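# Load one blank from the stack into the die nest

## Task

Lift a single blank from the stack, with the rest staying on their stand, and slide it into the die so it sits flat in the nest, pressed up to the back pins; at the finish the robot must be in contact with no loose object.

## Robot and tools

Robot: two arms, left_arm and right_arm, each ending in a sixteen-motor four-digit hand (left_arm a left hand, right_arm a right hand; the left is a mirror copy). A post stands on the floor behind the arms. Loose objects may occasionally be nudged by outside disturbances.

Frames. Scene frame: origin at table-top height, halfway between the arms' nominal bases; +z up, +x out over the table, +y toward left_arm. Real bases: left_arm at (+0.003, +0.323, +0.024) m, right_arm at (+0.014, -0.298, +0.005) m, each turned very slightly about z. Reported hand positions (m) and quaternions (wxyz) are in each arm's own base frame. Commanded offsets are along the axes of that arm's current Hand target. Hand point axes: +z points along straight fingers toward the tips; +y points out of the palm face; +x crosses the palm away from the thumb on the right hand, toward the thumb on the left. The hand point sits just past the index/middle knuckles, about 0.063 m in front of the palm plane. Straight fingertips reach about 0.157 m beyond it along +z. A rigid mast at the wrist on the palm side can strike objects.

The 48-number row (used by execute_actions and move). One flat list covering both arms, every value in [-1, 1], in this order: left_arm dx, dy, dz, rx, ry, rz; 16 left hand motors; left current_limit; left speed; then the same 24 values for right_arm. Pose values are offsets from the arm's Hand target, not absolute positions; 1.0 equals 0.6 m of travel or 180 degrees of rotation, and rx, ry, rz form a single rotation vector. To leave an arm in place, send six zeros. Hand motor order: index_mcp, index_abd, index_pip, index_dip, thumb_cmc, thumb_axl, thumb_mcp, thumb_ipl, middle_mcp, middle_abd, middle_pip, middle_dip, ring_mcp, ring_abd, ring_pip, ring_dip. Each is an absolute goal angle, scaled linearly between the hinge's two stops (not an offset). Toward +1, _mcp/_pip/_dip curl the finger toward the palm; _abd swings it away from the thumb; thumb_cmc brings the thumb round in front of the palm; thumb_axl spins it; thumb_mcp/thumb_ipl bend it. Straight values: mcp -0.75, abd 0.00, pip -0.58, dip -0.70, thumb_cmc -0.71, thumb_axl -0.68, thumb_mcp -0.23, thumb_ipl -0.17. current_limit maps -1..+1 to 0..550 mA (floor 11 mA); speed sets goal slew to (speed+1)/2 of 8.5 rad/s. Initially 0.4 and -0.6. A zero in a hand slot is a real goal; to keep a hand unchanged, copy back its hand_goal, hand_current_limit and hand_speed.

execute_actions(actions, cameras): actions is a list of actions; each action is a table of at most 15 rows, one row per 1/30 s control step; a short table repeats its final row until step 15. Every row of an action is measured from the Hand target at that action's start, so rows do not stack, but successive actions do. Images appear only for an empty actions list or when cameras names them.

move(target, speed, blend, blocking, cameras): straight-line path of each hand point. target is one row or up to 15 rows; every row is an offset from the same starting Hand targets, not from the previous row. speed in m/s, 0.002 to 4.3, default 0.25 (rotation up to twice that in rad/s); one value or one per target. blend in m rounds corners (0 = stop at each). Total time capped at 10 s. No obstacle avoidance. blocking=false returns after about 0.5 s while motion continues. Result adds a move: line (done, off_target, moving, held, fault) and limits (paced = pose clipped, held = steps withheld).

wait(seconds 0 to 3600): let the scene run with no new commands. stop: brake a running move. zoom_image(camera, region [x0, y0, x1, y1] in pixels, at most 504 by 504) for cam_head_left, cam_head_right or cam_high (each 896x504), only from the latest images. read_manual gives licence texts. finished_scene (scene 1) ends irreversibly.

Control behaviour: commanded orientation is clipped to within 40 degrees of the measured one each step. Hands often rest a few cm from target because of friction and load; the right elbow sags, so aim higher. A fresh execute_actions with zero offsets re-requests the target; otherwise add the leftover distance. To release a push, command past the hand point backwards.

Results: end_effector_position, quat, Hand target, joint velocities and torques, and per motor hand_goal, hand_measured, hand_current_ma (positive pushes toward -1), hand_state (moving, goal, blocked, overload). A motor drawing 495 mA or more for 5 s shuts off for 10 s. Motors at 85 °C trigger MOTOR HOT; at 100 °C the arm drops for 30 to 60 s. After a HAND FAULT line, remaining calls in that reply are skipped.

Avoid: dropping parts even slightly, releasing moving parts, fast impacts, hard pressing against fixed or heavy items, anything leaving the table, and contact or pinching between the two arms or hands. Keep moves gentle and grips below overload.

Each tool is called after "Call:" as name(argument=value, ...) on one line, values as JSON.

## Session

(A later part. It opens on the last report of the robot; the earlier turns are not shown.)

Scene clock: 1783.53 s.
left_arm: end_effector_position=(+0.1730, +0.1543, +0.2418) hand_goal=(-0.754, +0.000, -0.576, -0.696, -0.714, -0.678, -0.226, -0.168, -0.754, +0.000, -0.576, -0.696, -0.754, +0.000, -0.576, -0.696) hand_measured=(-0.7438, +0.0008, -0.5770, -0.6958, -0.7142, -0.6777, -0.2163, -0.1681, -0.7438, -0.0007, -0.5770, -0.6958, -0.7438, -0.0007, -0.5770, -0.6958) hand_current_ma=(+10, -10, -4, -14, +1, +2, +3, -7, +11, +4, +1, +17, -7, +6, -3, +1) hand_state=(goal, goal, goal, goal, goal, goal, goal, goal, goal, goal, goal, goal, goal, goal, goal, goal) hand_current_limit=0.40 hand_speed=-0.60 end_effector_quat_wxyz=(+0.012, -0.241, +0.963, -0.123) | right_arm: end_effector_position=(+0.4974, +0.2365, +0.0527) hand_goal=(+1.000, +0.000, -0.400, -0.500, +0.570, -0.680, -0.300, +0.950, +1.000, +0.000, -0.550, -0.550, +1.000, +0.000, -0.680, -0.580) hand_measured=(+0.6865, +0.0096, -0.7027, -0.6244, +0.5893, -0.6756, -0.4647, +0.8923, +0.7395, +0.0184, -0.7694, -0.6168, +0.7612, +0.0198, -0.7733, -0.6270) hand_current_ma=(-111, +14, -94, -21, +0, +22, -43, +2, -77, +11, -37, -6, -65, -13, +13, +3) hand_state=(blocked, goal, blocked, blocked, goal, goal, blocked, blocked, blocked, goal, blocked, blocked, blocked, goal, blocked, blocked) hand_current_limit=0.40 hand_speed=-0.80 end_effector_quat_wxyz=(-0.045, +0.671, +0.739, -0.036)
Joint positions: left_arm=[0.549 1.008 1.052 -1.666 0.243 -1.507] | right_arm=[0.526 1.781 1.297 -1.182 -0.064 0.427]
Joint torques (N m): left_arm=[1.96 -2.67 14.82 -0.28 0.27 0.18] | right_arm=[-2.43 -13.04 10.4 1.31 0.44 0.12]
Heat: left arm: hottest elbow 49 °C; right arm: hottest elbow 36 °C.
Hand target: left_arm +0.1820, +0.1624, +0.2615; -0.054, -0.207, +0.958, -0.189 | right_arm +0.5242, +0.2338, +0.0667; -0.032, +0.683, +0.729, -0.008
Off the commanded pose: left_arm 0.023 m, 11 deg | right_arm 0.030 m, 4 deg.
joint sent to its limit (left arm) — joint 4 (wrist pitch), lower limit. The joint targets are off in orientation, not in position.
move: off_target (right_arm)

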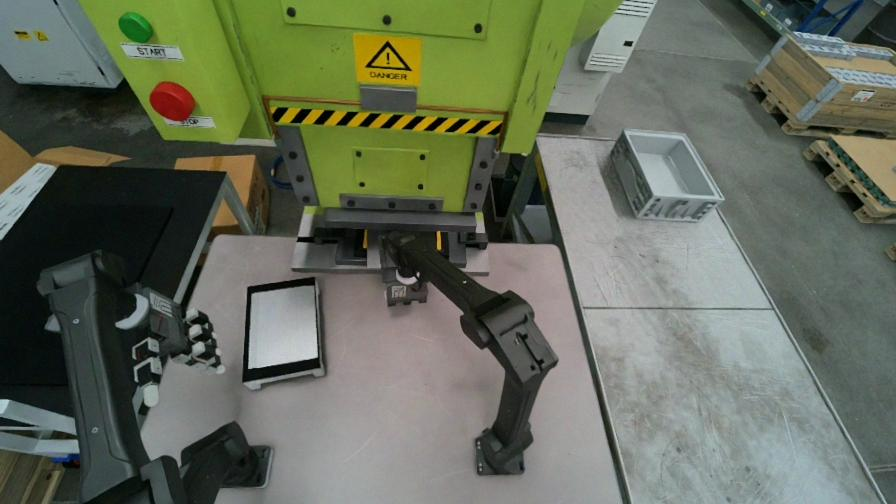

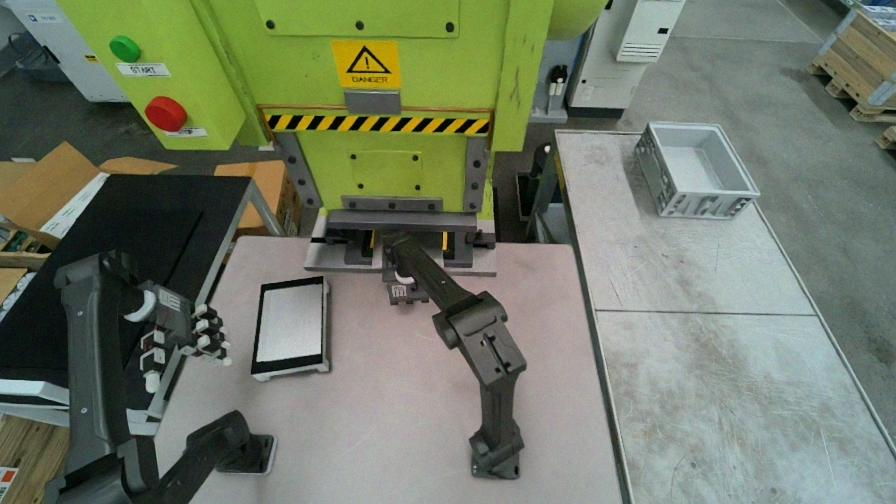

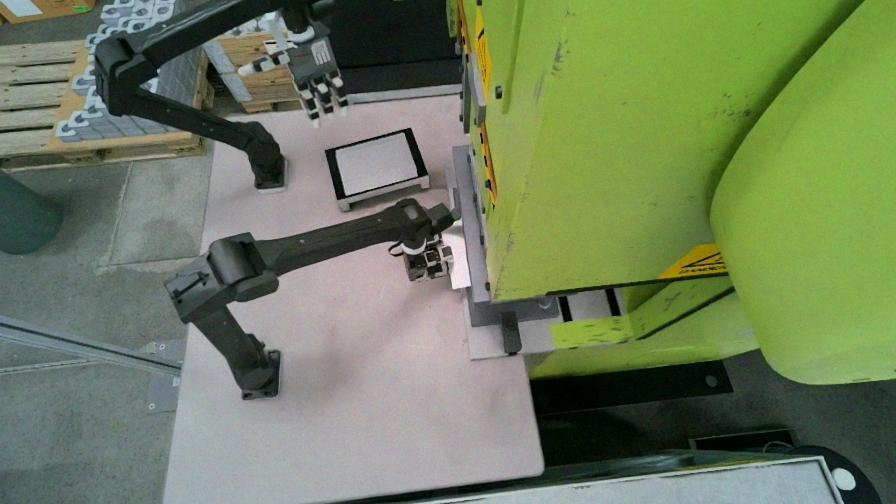

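Call:
zoom_image(camera="cam_head_left", region=[356, 224, 396, 274])

Call:
zoom_image(camera="cam_head_right", region=[420, 224, 460, 274])

Call:
zoom_image(camera="cam_high", region=[430, 200, 480, 300])

Scaled by 10.080.

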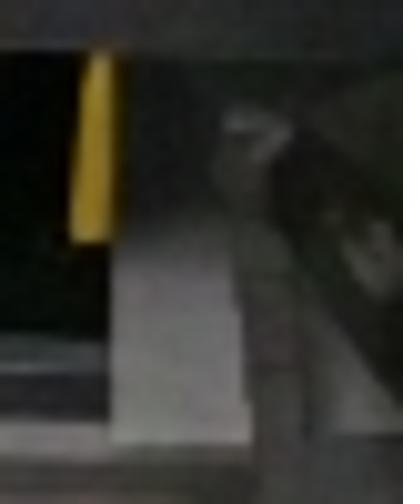

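Scaled by 10.080.

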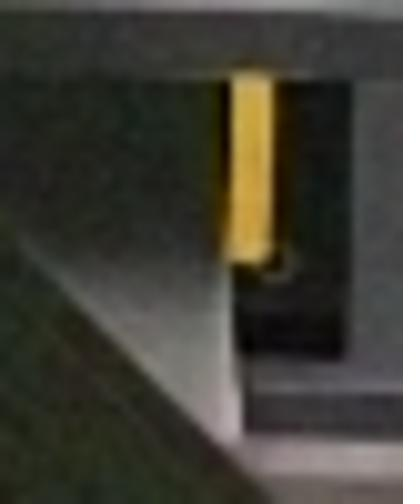

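Scaled by 5.040.

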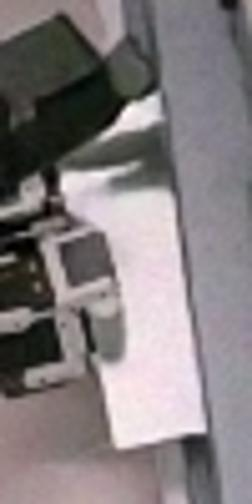

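Call:
move(target=[0,0,0,0,0,0, -0.754,0,-0.576,-0.696,-0.714,-0.678,-0.226,-0.168,-0.754,0,-0.576,-0.696,-0.754,0,-0.576,-0.696,0.4,-0.6, -0.0026,0.0303,0.0083,0,0,0, 1.0,0,-0.40,-0.5,0.571,-0.68,-0.30,0.95,1.0,0,-0.55,-0.55,1.0,0,-0.68,-0.58,0.4,-0.8], speed=0.04, cameras=["cam_head_left", "cam_head_right","cam_high"])

Call:
zoom_image(camera="cam_head_left", region=[356, 224, 396, 274])

Call:
zoom_image(camera="cam_head_right", region=[420, 224, 460, 274])

Call:
zoom_image(camera="cam_high", region=[400, 180, 500, 300])

Scene clock: 1837.03 s.
left_arm: end_effector_position=(+0.1730, +0.1543, +0.2418) hand_goal=(-0.754, +0.000, -0.576, -0.696, -0.714, -0.678, -0.226, -0.168, -0.754, +0.000, -0.576, -0.696, -0.754, +0.000, -0.576, -0.696) hand_measured=(-0.7438, +0.0008, -0.5782, -0.6958, -0.7142, -0.6777, -0.2163, -0.1681, -0.7438, -0.0007, -0.5770, -0.6958, -0.7438, +0.0008, -0.5770, -0.6958) hand_current_ma=(+8, -5, -6, -11, +1, +4, +9, -11, +6, -1, +3, +11, -6, +8, +1, +8) hand_state=(goal, goal, goal, goal, goal, goal, goal, goal, goal, goal, goal, goal, goal, goal, goal, goal) hand_current_limit=0.40 hand_speed=-0.60 end_effector_quat_wxyz=(+0.012, -0.241, +0.963, -0.123) | right_arm: end_effector_position=(+0.4983, +0.2339, +0.0399) hand_goal=(+1.000, +0.000, -0.400, -0.500, +0.570, -0.680, -0.300, +0.950, +1.000, +0.000, -0.550, -0.550, +1.000, +0.000, -0.680, -0.580) hand_measured=(+0.6877, +0.0360, -0.6578, -0.5977, +0.6019, -0.6704, -0.4934, +0.9314, +0.7395, +0.0228, -0.7451, -0.6092, +0.7528, +0.0198, -0.7733, -0.5990) hand_current_ma=(-99, +7, -52, -26, +8, +5, -52, +15, -64, -5, -27, -4, -68, -1, +7, -8) hand_state=(blocked, blocked, blocked, blocked, blocked, goal, blocked, goal, blocked, blocked, blocked, blocked, blocked, goal, blocked, goal) hand_current_limit=0.40 hand_speed=-0.80 end_effector_quat_wxyz=(-0.049, +0.671, +0.738, -0.047)
Joint positions: left_arm=[0.549 1.008 1.052 -1.666 0.243 -1.507] | right_arm=[0.52 1.808 1.3 -1.182 -0.064 0.42]
Joint torques (N m): left_arm=[1.96 -2.73 14.8 -0.28 0.27 0.18] | right_arm=[-3.25 -12.45 13.18 1.14 0.51 0.01]
Heat: left arm: hottest elbow 49 °C; right arm: hottest shoulder 35 °C.
Hand target: left_arm +0.1820, +0.1624, +0.2615; -0.054, -0.207, +0.958, -0.189 | right_arm +0.5422, +0.2336, +0.0608; -0.032, +0.683, +0.729, -0.008
Off the commanded pose: left_arm 0.023 m, 11 deg | right_arm 0.048 m, 5 deg.
joint sent to its limit (left arm) — joint 4 (wrist pitch), lower limit. The joint targets are off in orientation, not in position.
move: off_target (right_arm)

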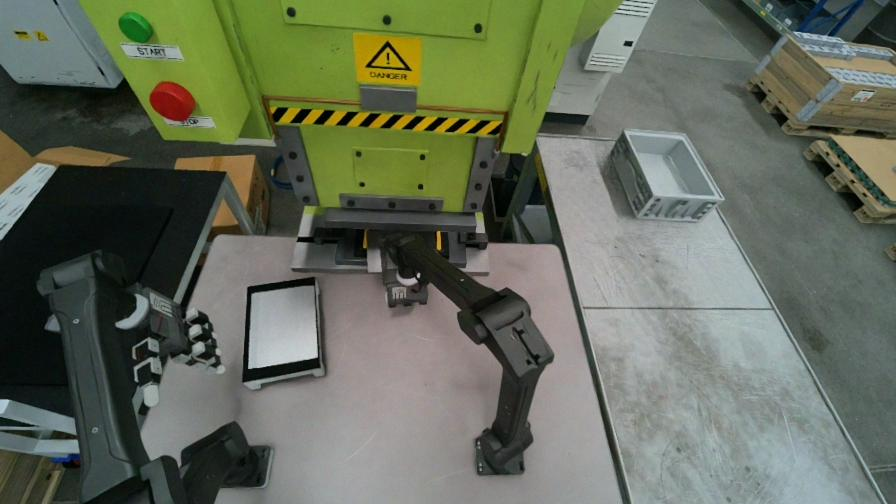

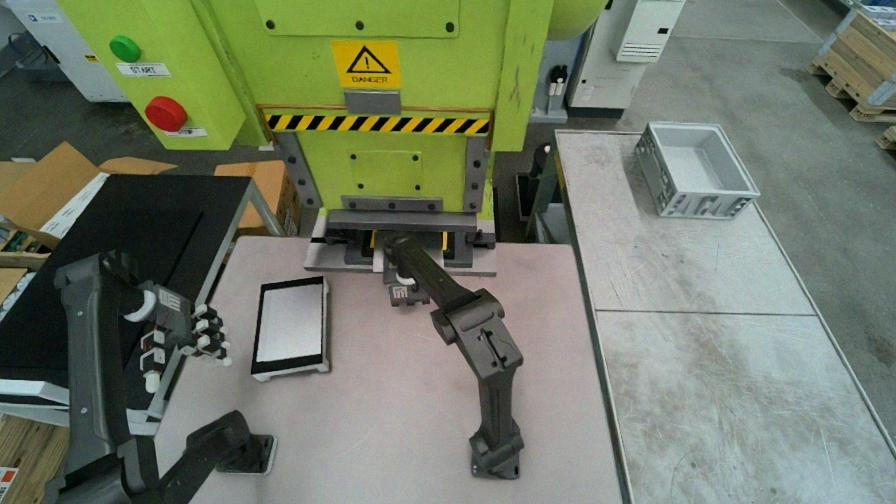

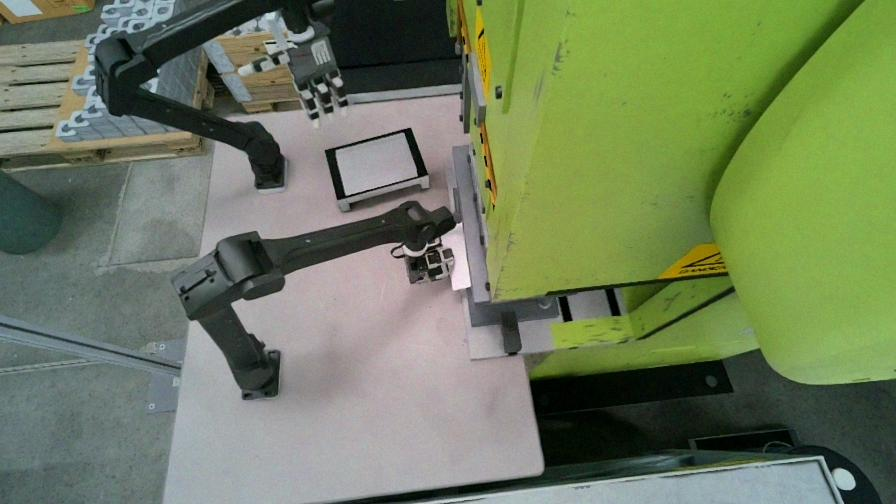

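Scaled by 10.080.

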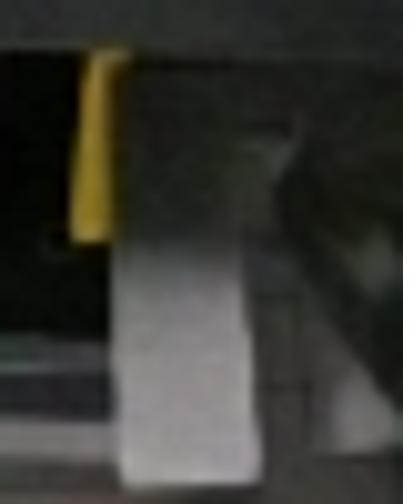

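Scaled by 10.080.

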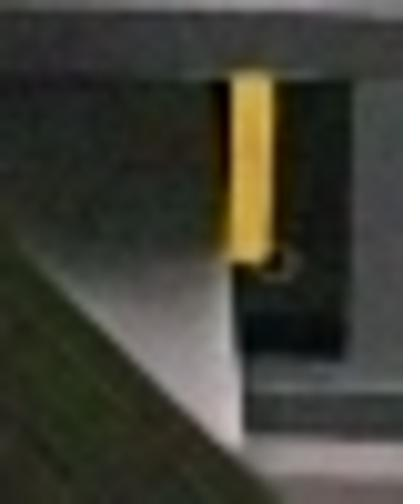

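Scaled by 4.200.

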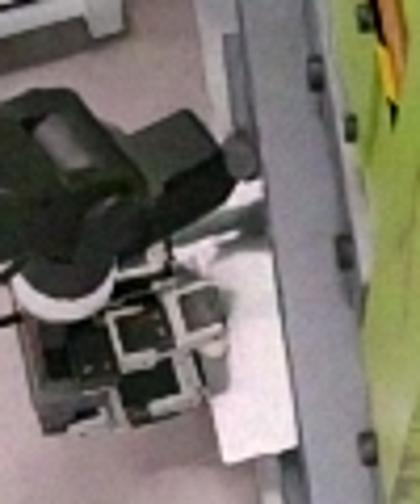

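Call:
move(target=[0,0,0,0,0,0, -0.754,0,-0.576,-0.696,-0.714,-0.678,-0.226,-0.168,-0.754,0,-0.576,-0.696,-0.754,0,-0.576,-0.696,0.4,-0.6, 0.0026,-0.034,-0.028,0,0,0, 1.0,0,-0.40,-0.5,0.571,-0.68,-0.30,0.95,1.0,0,-0.55,-0.55,1.0,0,-0.68,-0.58,0.4,-0.8], speed=0.04, cameras=["cam_head_left", "cam_head_right","cam_high"])

Call:
zoom_image(camera="cam_head_left", region=[356, 224, 396, 274])

Call:
zoom_image(camera="cam_head_right", region=[420, 224, 460, 274])

Call:
zoom_image(camera="cam_high", region=[400, 180, 500, 300])

Scene clock: 1860.43 s.
left_arm: end_effector_position=(+0.1730, +0.1543, +0.2418) hand_goal=(-0.754, +0.000, -0.576, -0.696, -0.714, -0.678, -0.226, -0.168, -0.754, +0.000, -0.576, -0.696, -0.754, +0.000, -0.576, -0.696) hand_measured=(-0.7450, -0.0007, -0.5757, -0.6958, -0.7142, -0.6777, -0.2173, -0.1672, -0.7438, -0.0007, -0.5770, -0.6958, -0.7438, +0.0008, -0.5770, -0.6958) hand_current_ma=(+11, -7, -4, -16, -4, +1, -2, +8, +7, -1, -7, +0, -14, +13, +2, +7) hand_state=(goal, goal, goal, goal, goal, goal, goal, goal, goal, goal, goal, goal, goal, goal, goal, goal) hand_current_limit=0.40 hand_speed=-0.60 end_effector_quat_wxyz=(+0.012, -0.241, +0.963, -0.123) | right_arm: end_effector_position=(+0.4975, +0.2333, +0.0405) hand_goal=(+1.000, +0.000, -0.400, -0.500, +0.570, -0.680, -0.300, +0.950, +1.000, +0.000, -0.550, -0.550, +1.000, +0.000, -0.680, -0.580) hand_measured=(+0.6865, +0.0360, -0.6591, -0.5977, +0.6019, -0.6704, -0.4934, +0.9304, +0.7383, +0.0228, -0.7451, -0.6092, +0.7528, +0.0184, -0.7733, -0.5990) hand_current_ma=(-100, +20, -63, -16, +8, -5, -45, +2, -64, -1, -16, -6, -67, +0, -3, -17) hand_state=(blocked, blocked, blocked, blocked, blocked, goal, blocked, goal, blocked, blocked, blocked, blocked, blocked, goal, blocked, goal) hand_current_limit=0.40 hand_speed=-0.80 end_effector_quat_wxyz=(-0.049, +0.672, +0.738, -0.048)
Joint positions: left_arm=[0.549 1.008 1.052 -1.666 0.243 -1.507] | right_arm=[0.52 1.806 1.3 -1.186 -0.064 0.422]
Joint torques (N m): left_arm=[2.02 -2.73 14.82 -0.29 0.27 0.19] | right_arm=[-2.02 -16.44 10.66 0.4 0.42 0.18]
Heat: left arm: hottest elbow 49 °C; right arm: hottest elbow 38 °C.
Hand target: left_arm +0.1820, +0.1624, +0.2615; -0.054, -0.207, +0.958, -0.189 | right_arm +0.5227, +0.2333, +0.0787; -0.032, +0.683, +0.729, -0.008
Off the commanded pose: left_arm 0.023 m, 11 deg | right_arm 0.046 m, 5 deg.
joint sent to its limit (left arm) — joint 4 (wrist pitch), lower limit. The joint targets are off in orientation, not in position.
move: off_target (right_arm)

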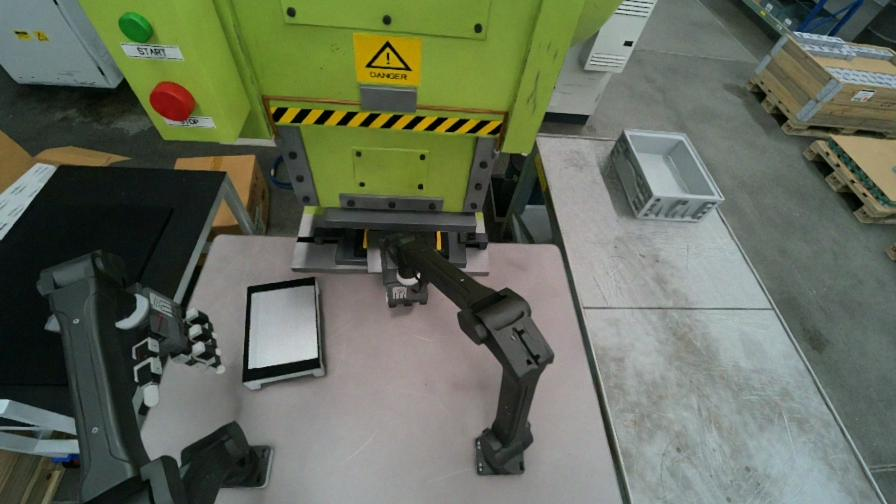

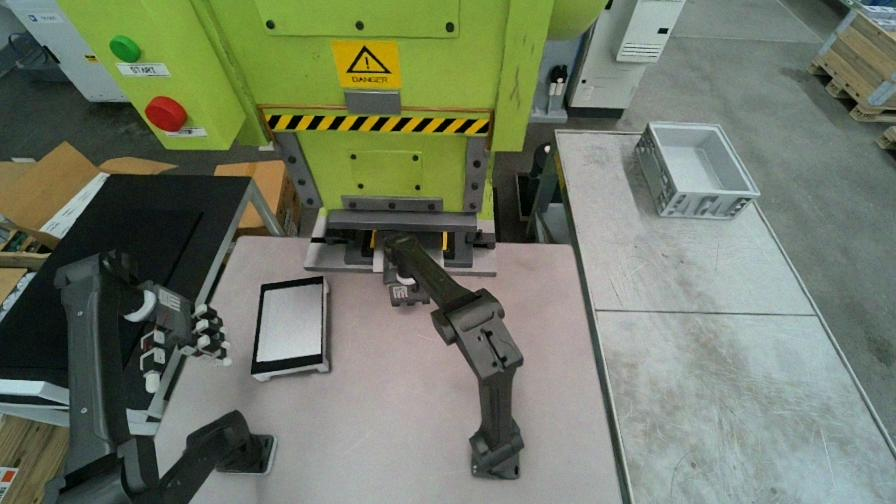

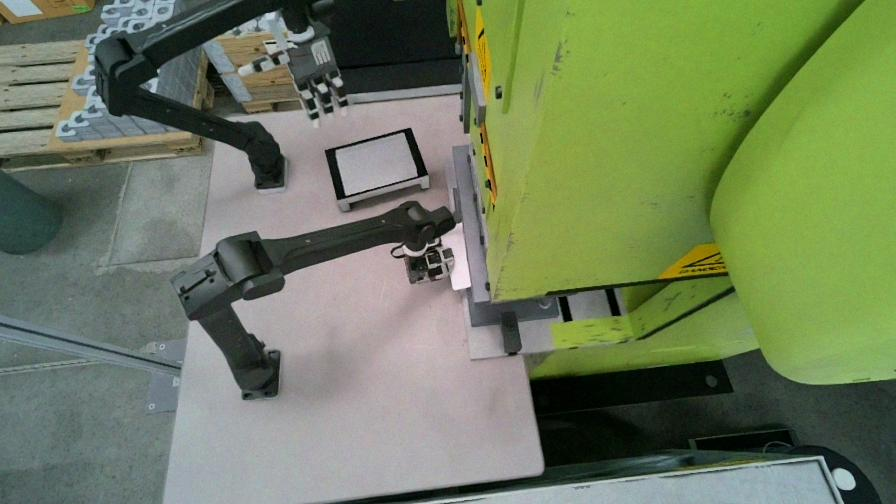

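Scaled by 10.080.

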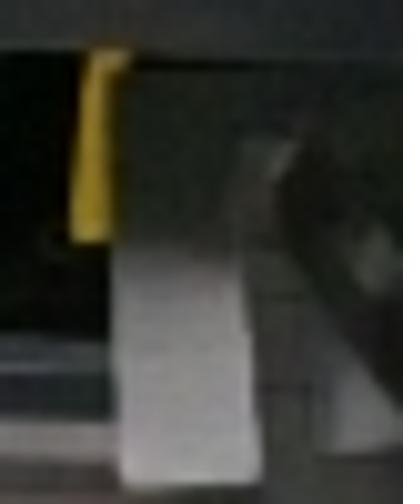

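Scaled by 10.080.

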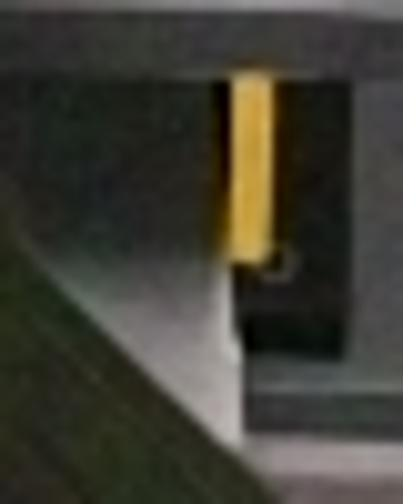

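Scaled by 4.200.

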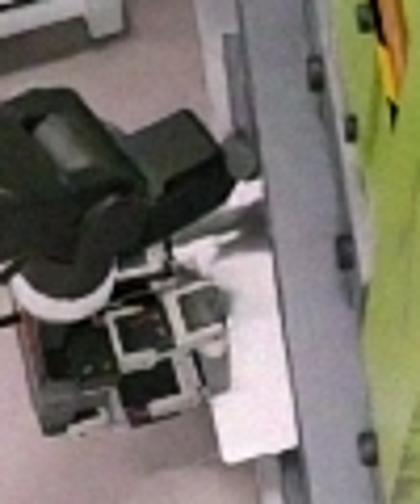

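Call:
move(target=[0,0,0,0,0,0, -0.754,0,-0.576,-0.696,-0.714,-0.678,-0.226,-0.168,-0.754,0,-0.576,-0.696,-0.754,0,-0.576,-0.696,0.4,-0.6, 0.0,-0.010,-0.022,0,0,0, 1.0,0,-0.40,-0.5,0.571,-0.68,-0.30,0.95,1.0,0,-0.55,-0.55,1.0,0,-0.68,-0.58,0.4,-0.8], speed=0.04, cameras=["cam_head_left", "cam_head_right"])

Call:
zoom_image(camera="cam_head_left", region=[356, 224, 396, 274])

Scene clock: 1870.03 s.
left_arm: end_effector_position=(+0.1730, +0.1543, +0.2418) hand_goal=(-0.754, +0.000, -0.576, -0.696, -0.714, -0.678, -0.226, -0.168, -0.754, +0.000, -0.576, -0.696, -0.754, +0.000, -0.576, -0.696) hand_measured=(-0.7450, -0.0007, -0.5770, -0.6958, -0.7129, -0.6777, -0.2163, -0.1672, -0.7438, -0.0007, -0.5770, -0.6958, -0.7426, +0.0008, -0.5770, -0.6958) hand_current_ma=(+8, -1, -11, -7, +0, -12, -5, -3, -5, +0, +7, +10, -9, +13, +2, +12) hand_state=(goal, goal, goal, goal, goal, goal, goal, goal, goal, goal, goal, goal, goal, goal, goal, goal) hand_current_limit=0.40 hand_speed=-0.60 end_effector_quat_wxyz=(+0.012, -0.241, +0.963, -0.123) | right_arm: end_effector_position=(+0.4947, +0.2317, +0.0520) hand_goal=(+1.000, +0.000, -0.400, -0.500, +0.570, -0.680, -0.300, +0.950, +1.000, +0.000, -0.550, -0.550, +1.000, +0.000, -0.680, -0.580) hand_measured=(+0.6647, +0.0389, -0.6604, -0.6015, +0.5969, -0.6704, -0.4924, +0.9247, +0.7395, +0.0228, -0.7438, -0.6092, +0.7769, +0.0169, -0.7733, -0.6002) hand_current_ma=(-115, +12, -64, -22, -15, +2, -49, +7, -64, +5, -13, +3, -56, -16, +17, -12) hand_state=(blocked, blocked, blocked, blocked, blocked, goal, blocked, blocked, blocked, blocked, blocked, blocked, blocked, goal, blocked, goal) hand_current_limit=0.40 hand_speed=-0.80 end_effector_quat_wxyz=(-0.049, +0.672, +0.738, -0.046)
Joint positions: left_arm=[0.549 1.008 1.052 -1.666 0.243 -1.507] | right_arm=[0.52 1.783 1.3 -1.207 -0.064 0.422]
Joint torques (N m): left_arm=[1.96 -2.78 14.79 -0.29 0.28 0.19] | right_arm=[-1.73 -16.26 10.93 0.12 0.4 0.23]
Heat: left arm: hottest elbow 50 °C; right arm: hottest elbow 38 °C.
Hand target: left_arm +0.1820, +0.1624, +0.2615; -0.054, -0.207, +0.958, -0.189 | right_arm +0.5175, +0.2325, +0.0923; -0.032, +0.683, +0.729, -0.008
Off the commanded pose: left_arm 0.023 m, 11 deg | right_arm 0.046 m, 5 deg.
joint sent to its limit (left arm) — joint 4 (wrist pitch), lower limit. The joint targets are off in orientation, not in position.
move: off_target (right_arm)

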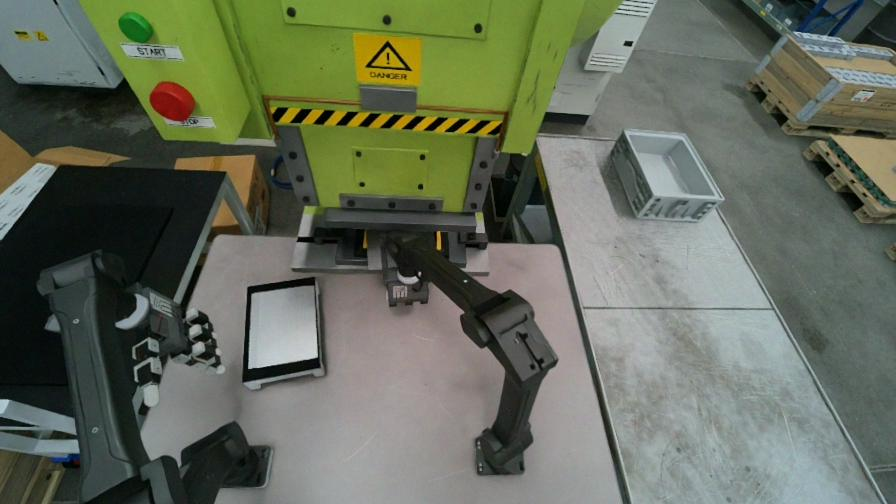

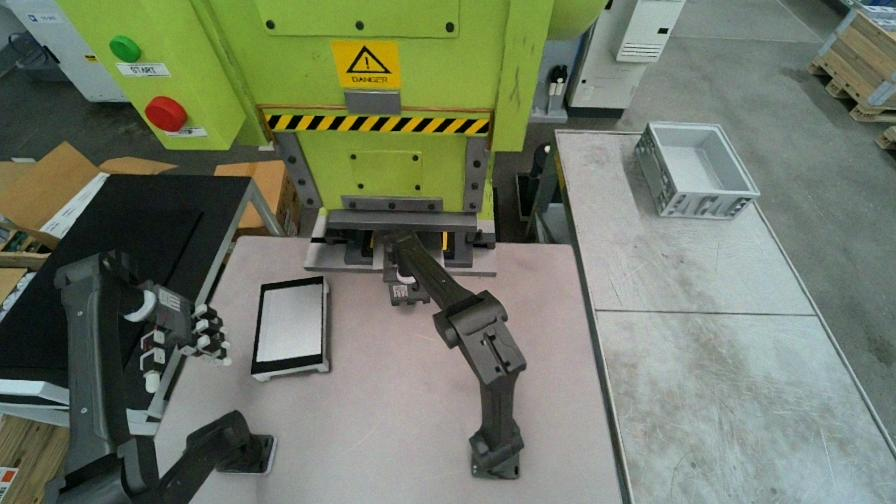

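Scaled by 10.080.

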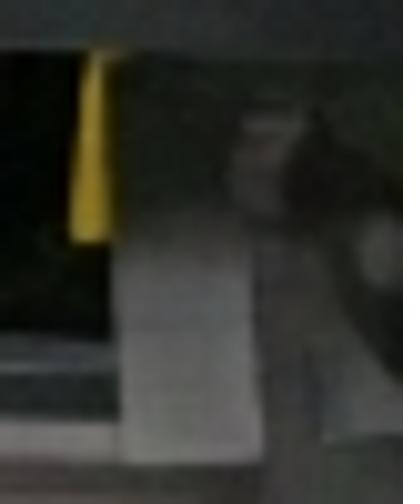

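Call:
move(target=[0,0,0,0,0,0, -0.754,0,-0.576,-0.696,-0.714,-0.678,-0.226,-0.168,-0.754,0,-0.576,-0.696,-0.754,0,-0.576,-0.696,0.4,-0.6, 0.0,0.0,0.0,0,0,0, 1.0,0,-0.40,-0.5,0.571,-0.68,-0.30,0.95,0.85,0,-0.6,-0.55,0.79,0,-0.73,-0.6,0.4,-0.8], speed=0.04, cameras=["cam_head_left", "cam_head_right","cam_high"])

Call:
zoom_image(camera="cam_head_left", region=[355, 222, 445, 282])

Call:
zoom_image(camera="cam_head_right", region=[360, 222, 450, 282])

Call:
zoom_image(camera="cam_high", region=[400, 180, 500, 300])

Scene clock: 1908.67 s.
left_arm: end_effector_position=(+0.1730, +0.1543, +0.2418) hand_goal=(-0.754, +0.000, -0.576, -0.696, -0.714, -0.678, -0.226, -0.168, -0.754, +0.000, -0.576, -0.696, -0.754, +0.000, -0.576, -0.696) hand_measured=(-0.7450, -0.0007, -0.5770, -0.6958, -0.7142, -0.6777, -0.2163, -0.1672, -0.7426, -0.0007, -0.5770, -0.6958, -0.7438, +0.0008, -0.5770, -0.6958) hand_current_ma=(+11, -5, -5, -12, +0, +1, +5, -3, +3, +5, +4, +14, -10, +13, +1, +5) hand_state=(goal, goal, goal, goal, goal, goal, goal, goal, goal, goal, goal, goal, goal, goal, goal, goal) hand_current_limit=0.40 hand_speed=-0.60 end_effector_quat_wxyz=(+0.012, -0.241, +0.963, -0.123) | right_arm: end_effector_position=(+0.4952, +0.2271, +0.0521) hand_goal=(+1.000, +0.000, -0.400, -0.500, +0.570, -0.680, -0.300, +0.950, +0.850, +0.000, -0.600, -0.550, +0.790, +0.000, -0.730, -0.600) hand_measured=(+0.6503, +0.0345, -0.6578, -0.6041, +0.5919, -0.6693, -0.4538, +0.9200, +0.6877, +0.0184, -0.7438, -0.6104, +0.6889, +0.0081, -0.7720, -0.6104) hand_current_ma=(-126, +9, -46, -20, +5, -17, -42, +6, -15, +3, -20, +8, -17, -10, -5, +2) hand_state=(blocked, blocked, blocked, blocked, blocked, goal, blocked, blocked, blocked, goal, blocked, blocked, blocked, goal, blocked, goal) hand_current_limit=0.40 hand_speed=-0.80 end_effector_quat_wxyz=(-0.049, +0.677, +0.732, -0.049)
Joint positions: left_arm=[0.549 1.008 1.052 -1.666 0.243 -1.507] | right_arm=[0.514 1.783 1.3 -1.211 -0.063 0.432]
Joint torques (N m): left_arm=[1.96 -2.73 14.8 -0.28 0.27 0.18] | right_arm=[-1.38 -16.32 10.95 0.23 0.35 0.11]
Heat: left arm: hottest elbow 50 °C; right arm: hottest elbow 38 °C.
Hand target: left_arm +0.1820, +0.1624, +0.2615; -0.054, -0.207, +0.958, -0.189 | right_arm +0.5175, +0.2324, +0.0922; -0.032, +0.683, +0.729, -0.008
Off the commanded pose: left_arm 0.023 m, 11 deg | right_arm 0.046 m, 5 deg.
joint sent to its limit (left arm) — joint 4 (wrist pitch), lower limit. The joint targets are off in orientation, not in position.
move: done

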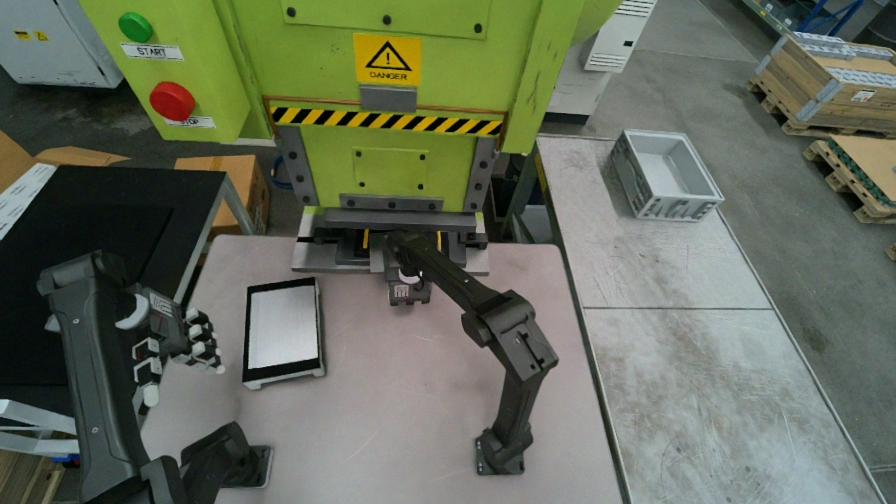

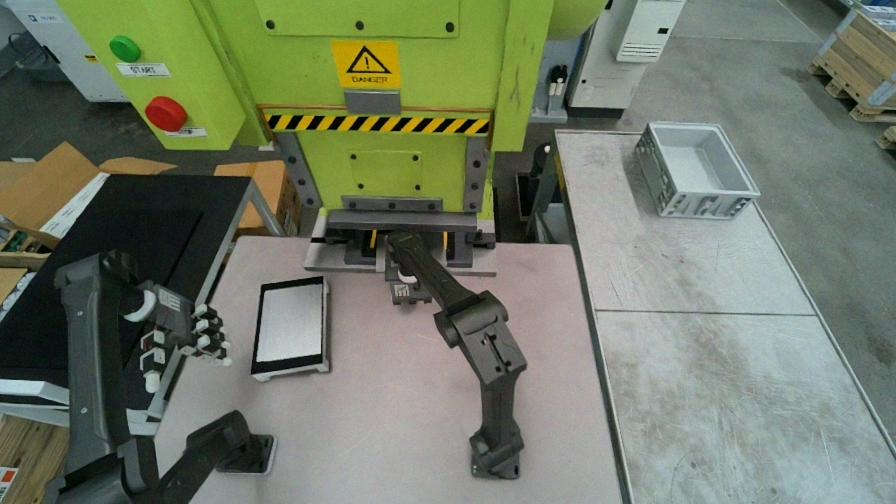

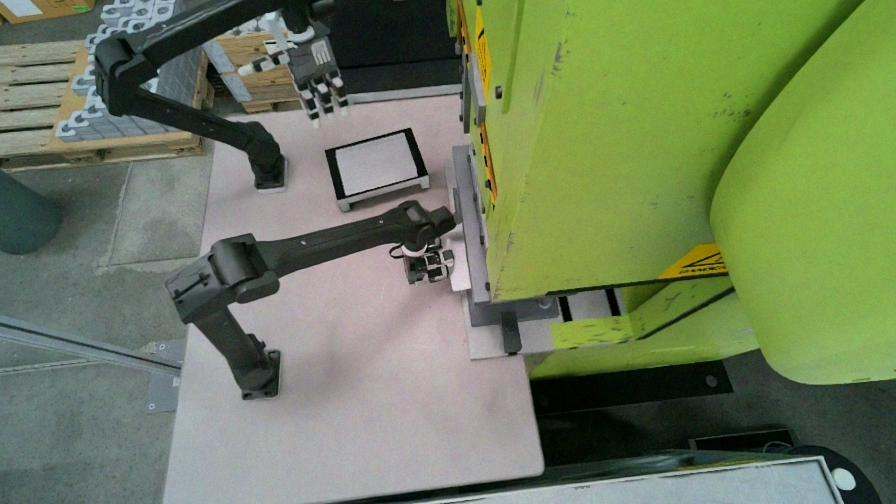

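Scaled by 5.600.

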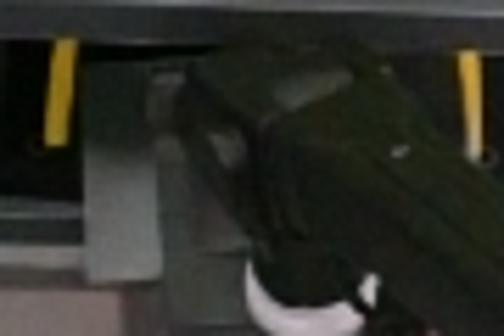

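Scaled by 5.600.

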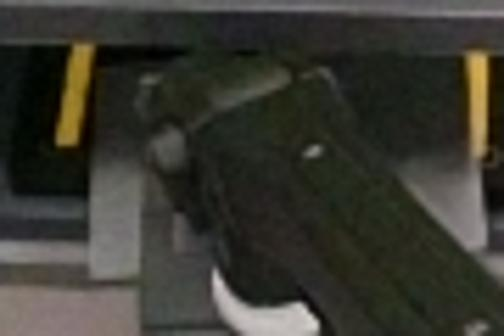

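Scaled by 4.200.

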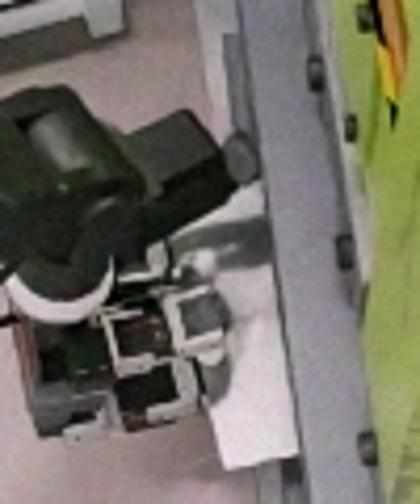

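Call:
move(target=[[0,0,0,0,0,0, -0.754,0,-0.576,-0.696,-0.714,-0.678,-0.226,-0.168,-0.754,0,-0.576,-0.696,-0.754,0,-0.576,-0.696,0.4,-0.6, 0.0,0.0,-0.02,0,0,0, 1.0,0,-0.40,-0.5,0.571,-0.68,-0.30,0.95,0.85,0,-0.6,-0.55,0.81,0,-0.73,-0.6,0.4,-0.8],[0,0,0,0,0,0, -0.754,0,-0.576,-0.696,-0.714,-0.678,-0.226,-0.168,-0.754,0,-0.576,-0.696,-0.754,0,-0.576,-0.696,0.4,-0.6, 0.0372,0.0013,-0.0188,0,0,0.033, 1.0,0,-0.40,-0.5,0.571,-0.68,-0.30,0.95,0.85,0,-0.6,-0.55,0.81,0,-0.73,-0.6,0.4,-0.8]], speed=0.04, cameras=["cam_head_left", "cam_head_right","cam_high"])

Call:
zoom_image(camera="cam_head_left", region=[355, 222, 445, 282])

Call:
zoom_image(camera="cam_head_right", region=[360, 222, 450, 282])

Call:
zoom_image(camera="cam_high", region=[400, 180, 500, 300])

Scene clock: 1948.43 s.
left_arm: end_effector_position=(+0.1730, +0.1543, +0.2418) hand_goal=(-0.754, +0.000, -0.576, -0.696, -0.714, -0.678, -0.226, -0.168, -0.754, +0.000, -0.576, -0.696, -0.754, +0.000, -0.576, -0.696) hand_measured=(-0.7450, +0.0008, -0.5770, -0.6958, -0.7129, -0.6767, -0.2163, -0.1681, -0.7438, -0.0007, -0.5770, -0.6958, -0.7438, -0.0007, -0.5770, -0.6958) hand_current_ma=(+7, -7, -6, -9, -2, +2, -5, -3, +0, -4, +3, +7, -10, +10, +9, +12) hand_state=(goal, goal, goal, goal, goal, goal, goal, goal, goal, goal, goal, goal, goal, goal, goal, goal) hand_current_limit=0.40 hand_speed=-0.60 end_effector_quat_wxyz=(+0.012, -0.241, +0.963, -0.123) | right_arm: end_effector_position=(+0.4898, +0.2343, +0.0700) hand_goal=(+1.000, +0.000, -0.400, -0.500, +0.570, -0.680, -0.300, +0.950, +0.850, +0.000, -0.600, -0.550, +0.810, +0.000, -0.730, -0.600) hand_measured=(+0.6491, +0.0330, -0.6591, -0.6041, +0.5906, -0.6704, -0.4538, +0.9209, +0.6865, +0.0140, -0.7438, -0.6092, +0.6889, +0.0081, -0.7720, -0.6104) hand_current_ma=(-111, +19, -52, -38, +7, +10, -28, -1, -37, +11, -9, +16, -22, +7, +20, -6) hand_state=(blocked, blocked, blocked, blocked, blocked, goal, blocked, blocked, blocked, goal, blocked, blocked, blocked, goal, blocked, goal) hand_current_limit=0.40 hand_speed=-0.80 end_effector_quat_wxyz=(-0.044, +0.720, +0.690, -0.052)
Joint positions: left_arm=[0.549 1.008 1.052 -1.666 0.243 -1.507] | right_arm=[0.548 1.778 1.344 -1.258 -0.064 0.586]
Joint torques (N m): left_arm=[1.9 -2.84 14.8 -0.27 0.27 0.19] | right_arm=[-0.15 -14.1 13.49 0.39 0.37 0.11]
Heat: left arm: hottest elbow 50 °C; right arm: hottest elbow 38 °C.
Hand target: left_arm +0.1820, +0.1624, +0.2615; -0.054, -0.207, +0.958, -0.189 | right_arm +0.5175, +0.2544, +0.1043; -0.032, +0.720, +0.693, -0.010
Off the commanded pose: left_arm 0.023 m, 11 deg | right_arm 0.048 m, 5 deg.
joint sent to its limit (left arm) — joint 4 (wrist pitch), lower limit. The joint targets are off in orientation, not in position.
move: off_target (right_arm)

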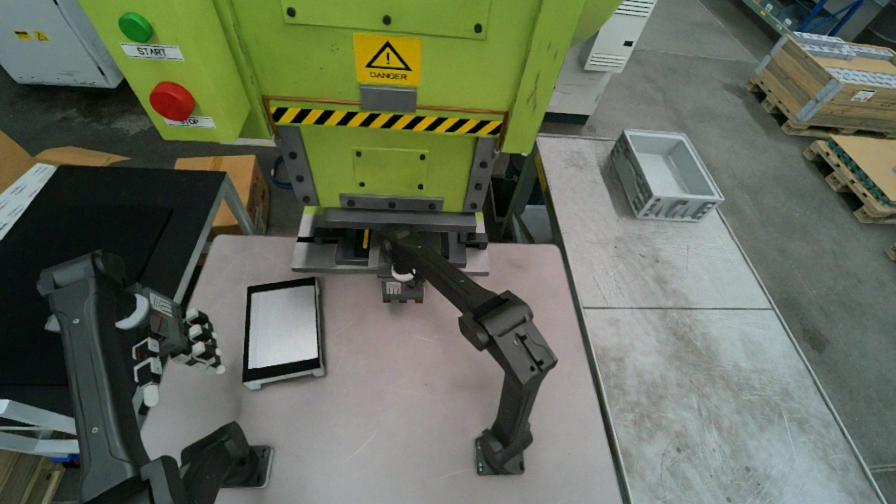

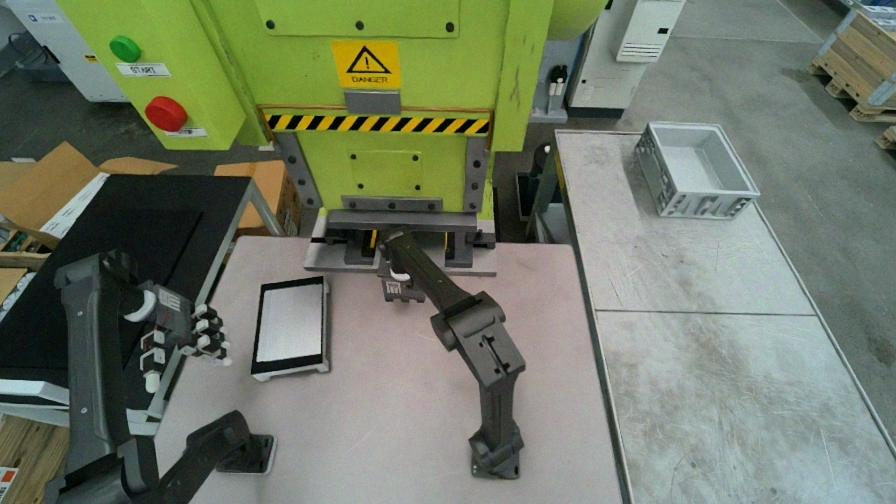

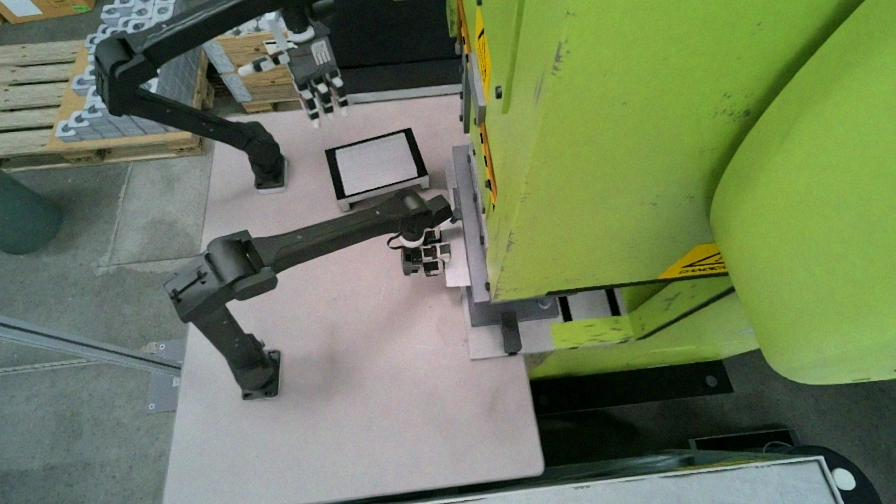

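Scaled by 5.600.

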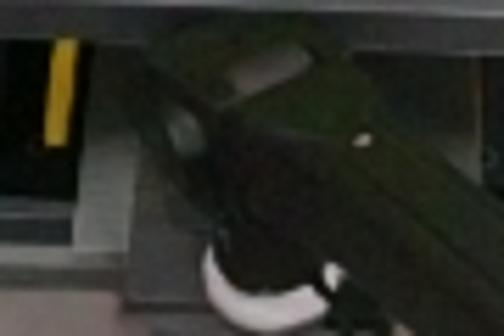

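Scaled by 5.600.

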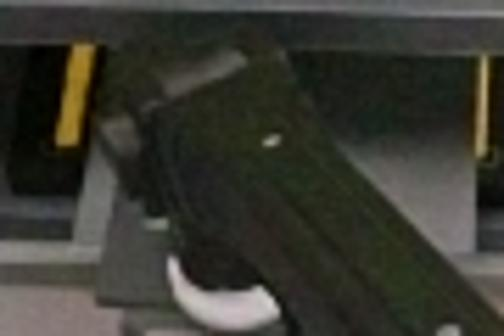

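Scaled by 4.200.

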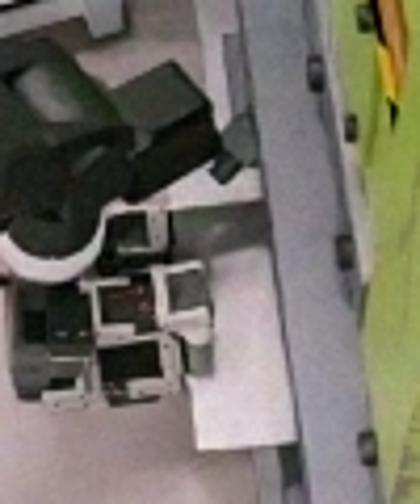

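Call:
move(target=[0,0,0,0,0,0, -0.754,0,-0.576,-0.696,-0.714,-0.678,-0.226,-0.168,-0.754,0,-0.576,-0.696,-0.754,0,-0.576,-0.696,0.4,-0.6, 0.0155,0.0,0.0,0,0.008,-0.0055, 1.0,0,-0.40,-0.5,0.571,-0.68,-0.30,0.95,0.88,0,-0.6,-0.55,0.86,0,-0.73,-0.6,0.4,-0.8], speed=0.04, cameras=["cam_head_left", "cam_head_right","cam_high"])

Call:
zoom_image(camera="cam_head_left", region=[355, 222, 445, 282])

Call:
zoom_image(camera="cam_head_right", region=[360, 222, 450, 282])

Call:
zoom_image(camera="cam_high", region=[400, 180, 500, 300])

Scene clock: 1981.63 s.
left_arm: end_effector_position=(+0.1730, +0.1543, +0.2418) hand_goal=(-0.754, +0.000, -0.576, -0.696, -0.714, -0.678, -0.226, -0.168, -0.754, +0.000, -0.576, -0.696, -0.754, +0.000, -0.576, -0.696) hand_measured=(-0.7438, -0.0007, -0.5770, -0.6971, -0.7142, -0.6777, -0.2173, -0.1681, -0.7438, +0.0008, -0.5770, -0.6958, -0.7426, -0.0007, -0.5770, -0.6958) hand_current_ma=(+7, -9, +2, -14, -4, +2, -7, -8, +4, -3, +4, +5, -21, +7, +5, +14) hand_state=(goal, goal, goal, goal, goal, goal, goal, goal, goal, goal, goal, goal, goal, goal, goal, goal) hand_current_limit=0.40 hand_speed=-0.60 end_effector_quat_wxyz=(+0.012, -0.241, +0.963, -0.123) | right_arm: end_effector_position=(+0.4877, +0.2393, +0.0692) hand_goal=(+1.000, +0.000, -0.400, -0.500, +0.570, -0.680, -0.300, +0.950, +0.880, +0.000, -0.600, -0.550, +0.860, +0.000, -0.730, -0.600) hand_measured=(+0.6491, +0.0345, -0.6591, -0.6028, +0.5919, -0.6714, -0.4548, +0.9200, +0.6865, +0.0140, -0.7425, -0.6092, +0.6901, +0.0081, -0.7733, -0.6104) hand_current_ma=(-129, -1, -69, -11, +2, +10, -27, +12, -33, +6, -17, -19, -37, -1, +13, -1) hand_state=(blocked, blocked, blocked, blocked, blocked, goal, blocked, blocked, blocked, goal, blocked, blocked, blocked, goal, blocked, goal) hand_current_limit=0.40 hand_speed=-0.80 end_effector_quat_wxyz=(-0.053, +0.719, +0.691, -0.050)
Joint positions: left_arm=[0.549 1.008 1.052 -1.666 0.243 -1.507] | right_arm=[0.552 1.779 1.346 -1.258 -0.083 0.587]
Joint torques (N m): left_arm=[1.9 -2.84 14.8 -0.29 0.28 0.18] | right_arm=[0.03 -14.27 13.55 0.81 0.28 -0.02]
Heat: left arm: hottest elbow 50 °C; right arm: hottest elbow 40 °C.
Hand target: left_arm +0.1820, +0.1624, +0.2615; -0.054, -0.207, +0.958, -0.189 | right_arm +0.5179, +0.2637, +0.1044; -0.040, +0.714, +0.699, -0.001
Off the commanded pose: left_arm 0.023 m, 11 deg | right_arm 0.053 m, 6 deg.
joint sent to its limit (left arm) — joint 4 (wrist pitch), lower limit. The joint targets are off in orientation, not in position.
move: off_target (right_arm)

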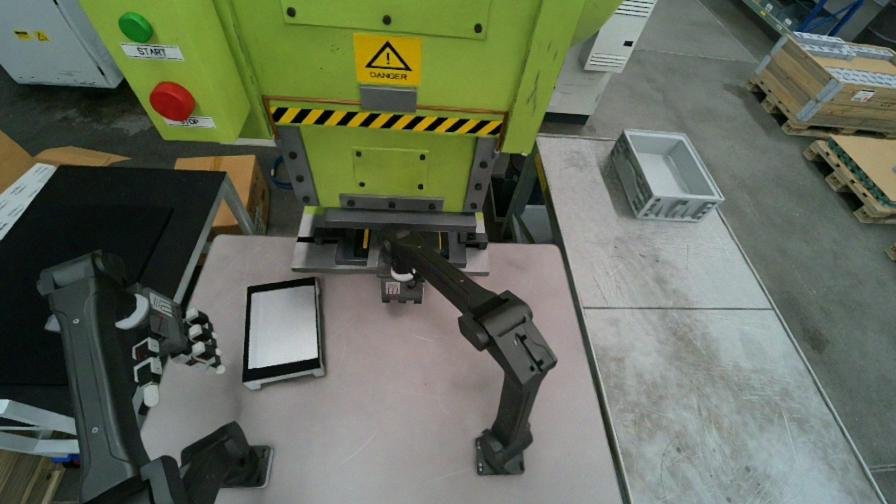

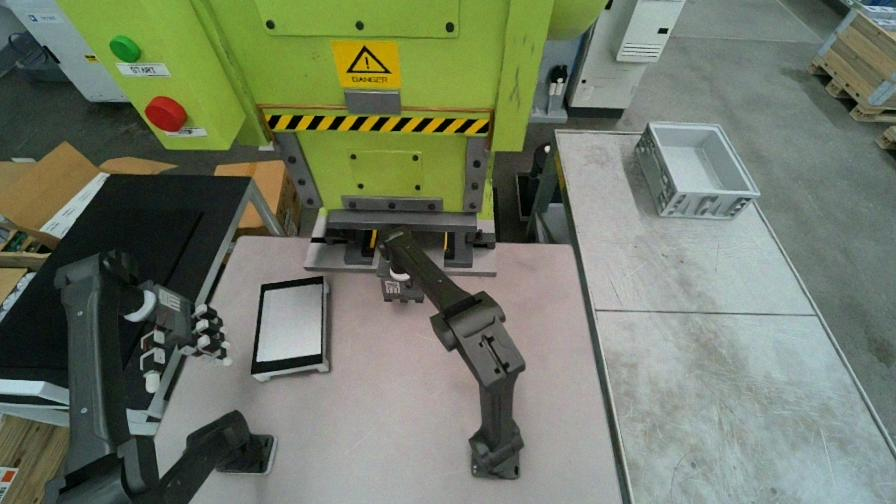

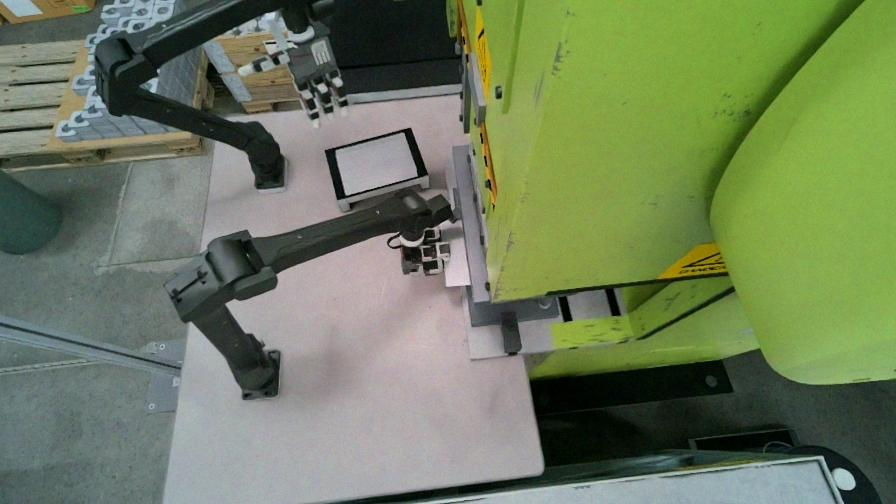

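Scaled by 5.600.

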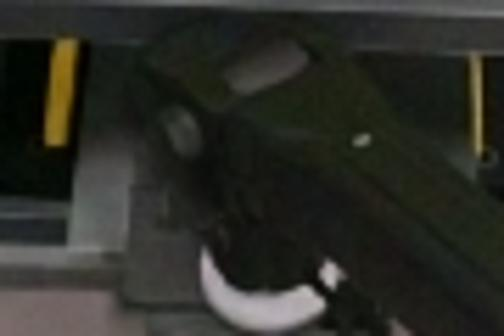

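Scaled by 5.600.

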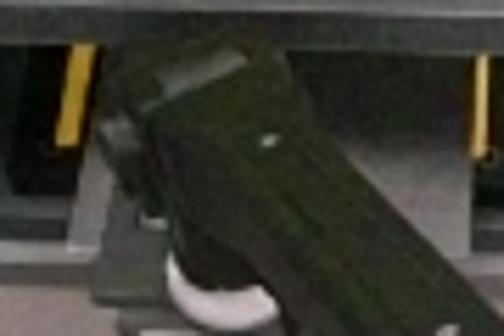

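Scaled by 4.200.

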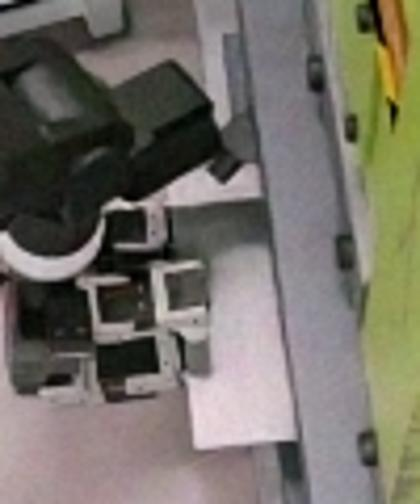

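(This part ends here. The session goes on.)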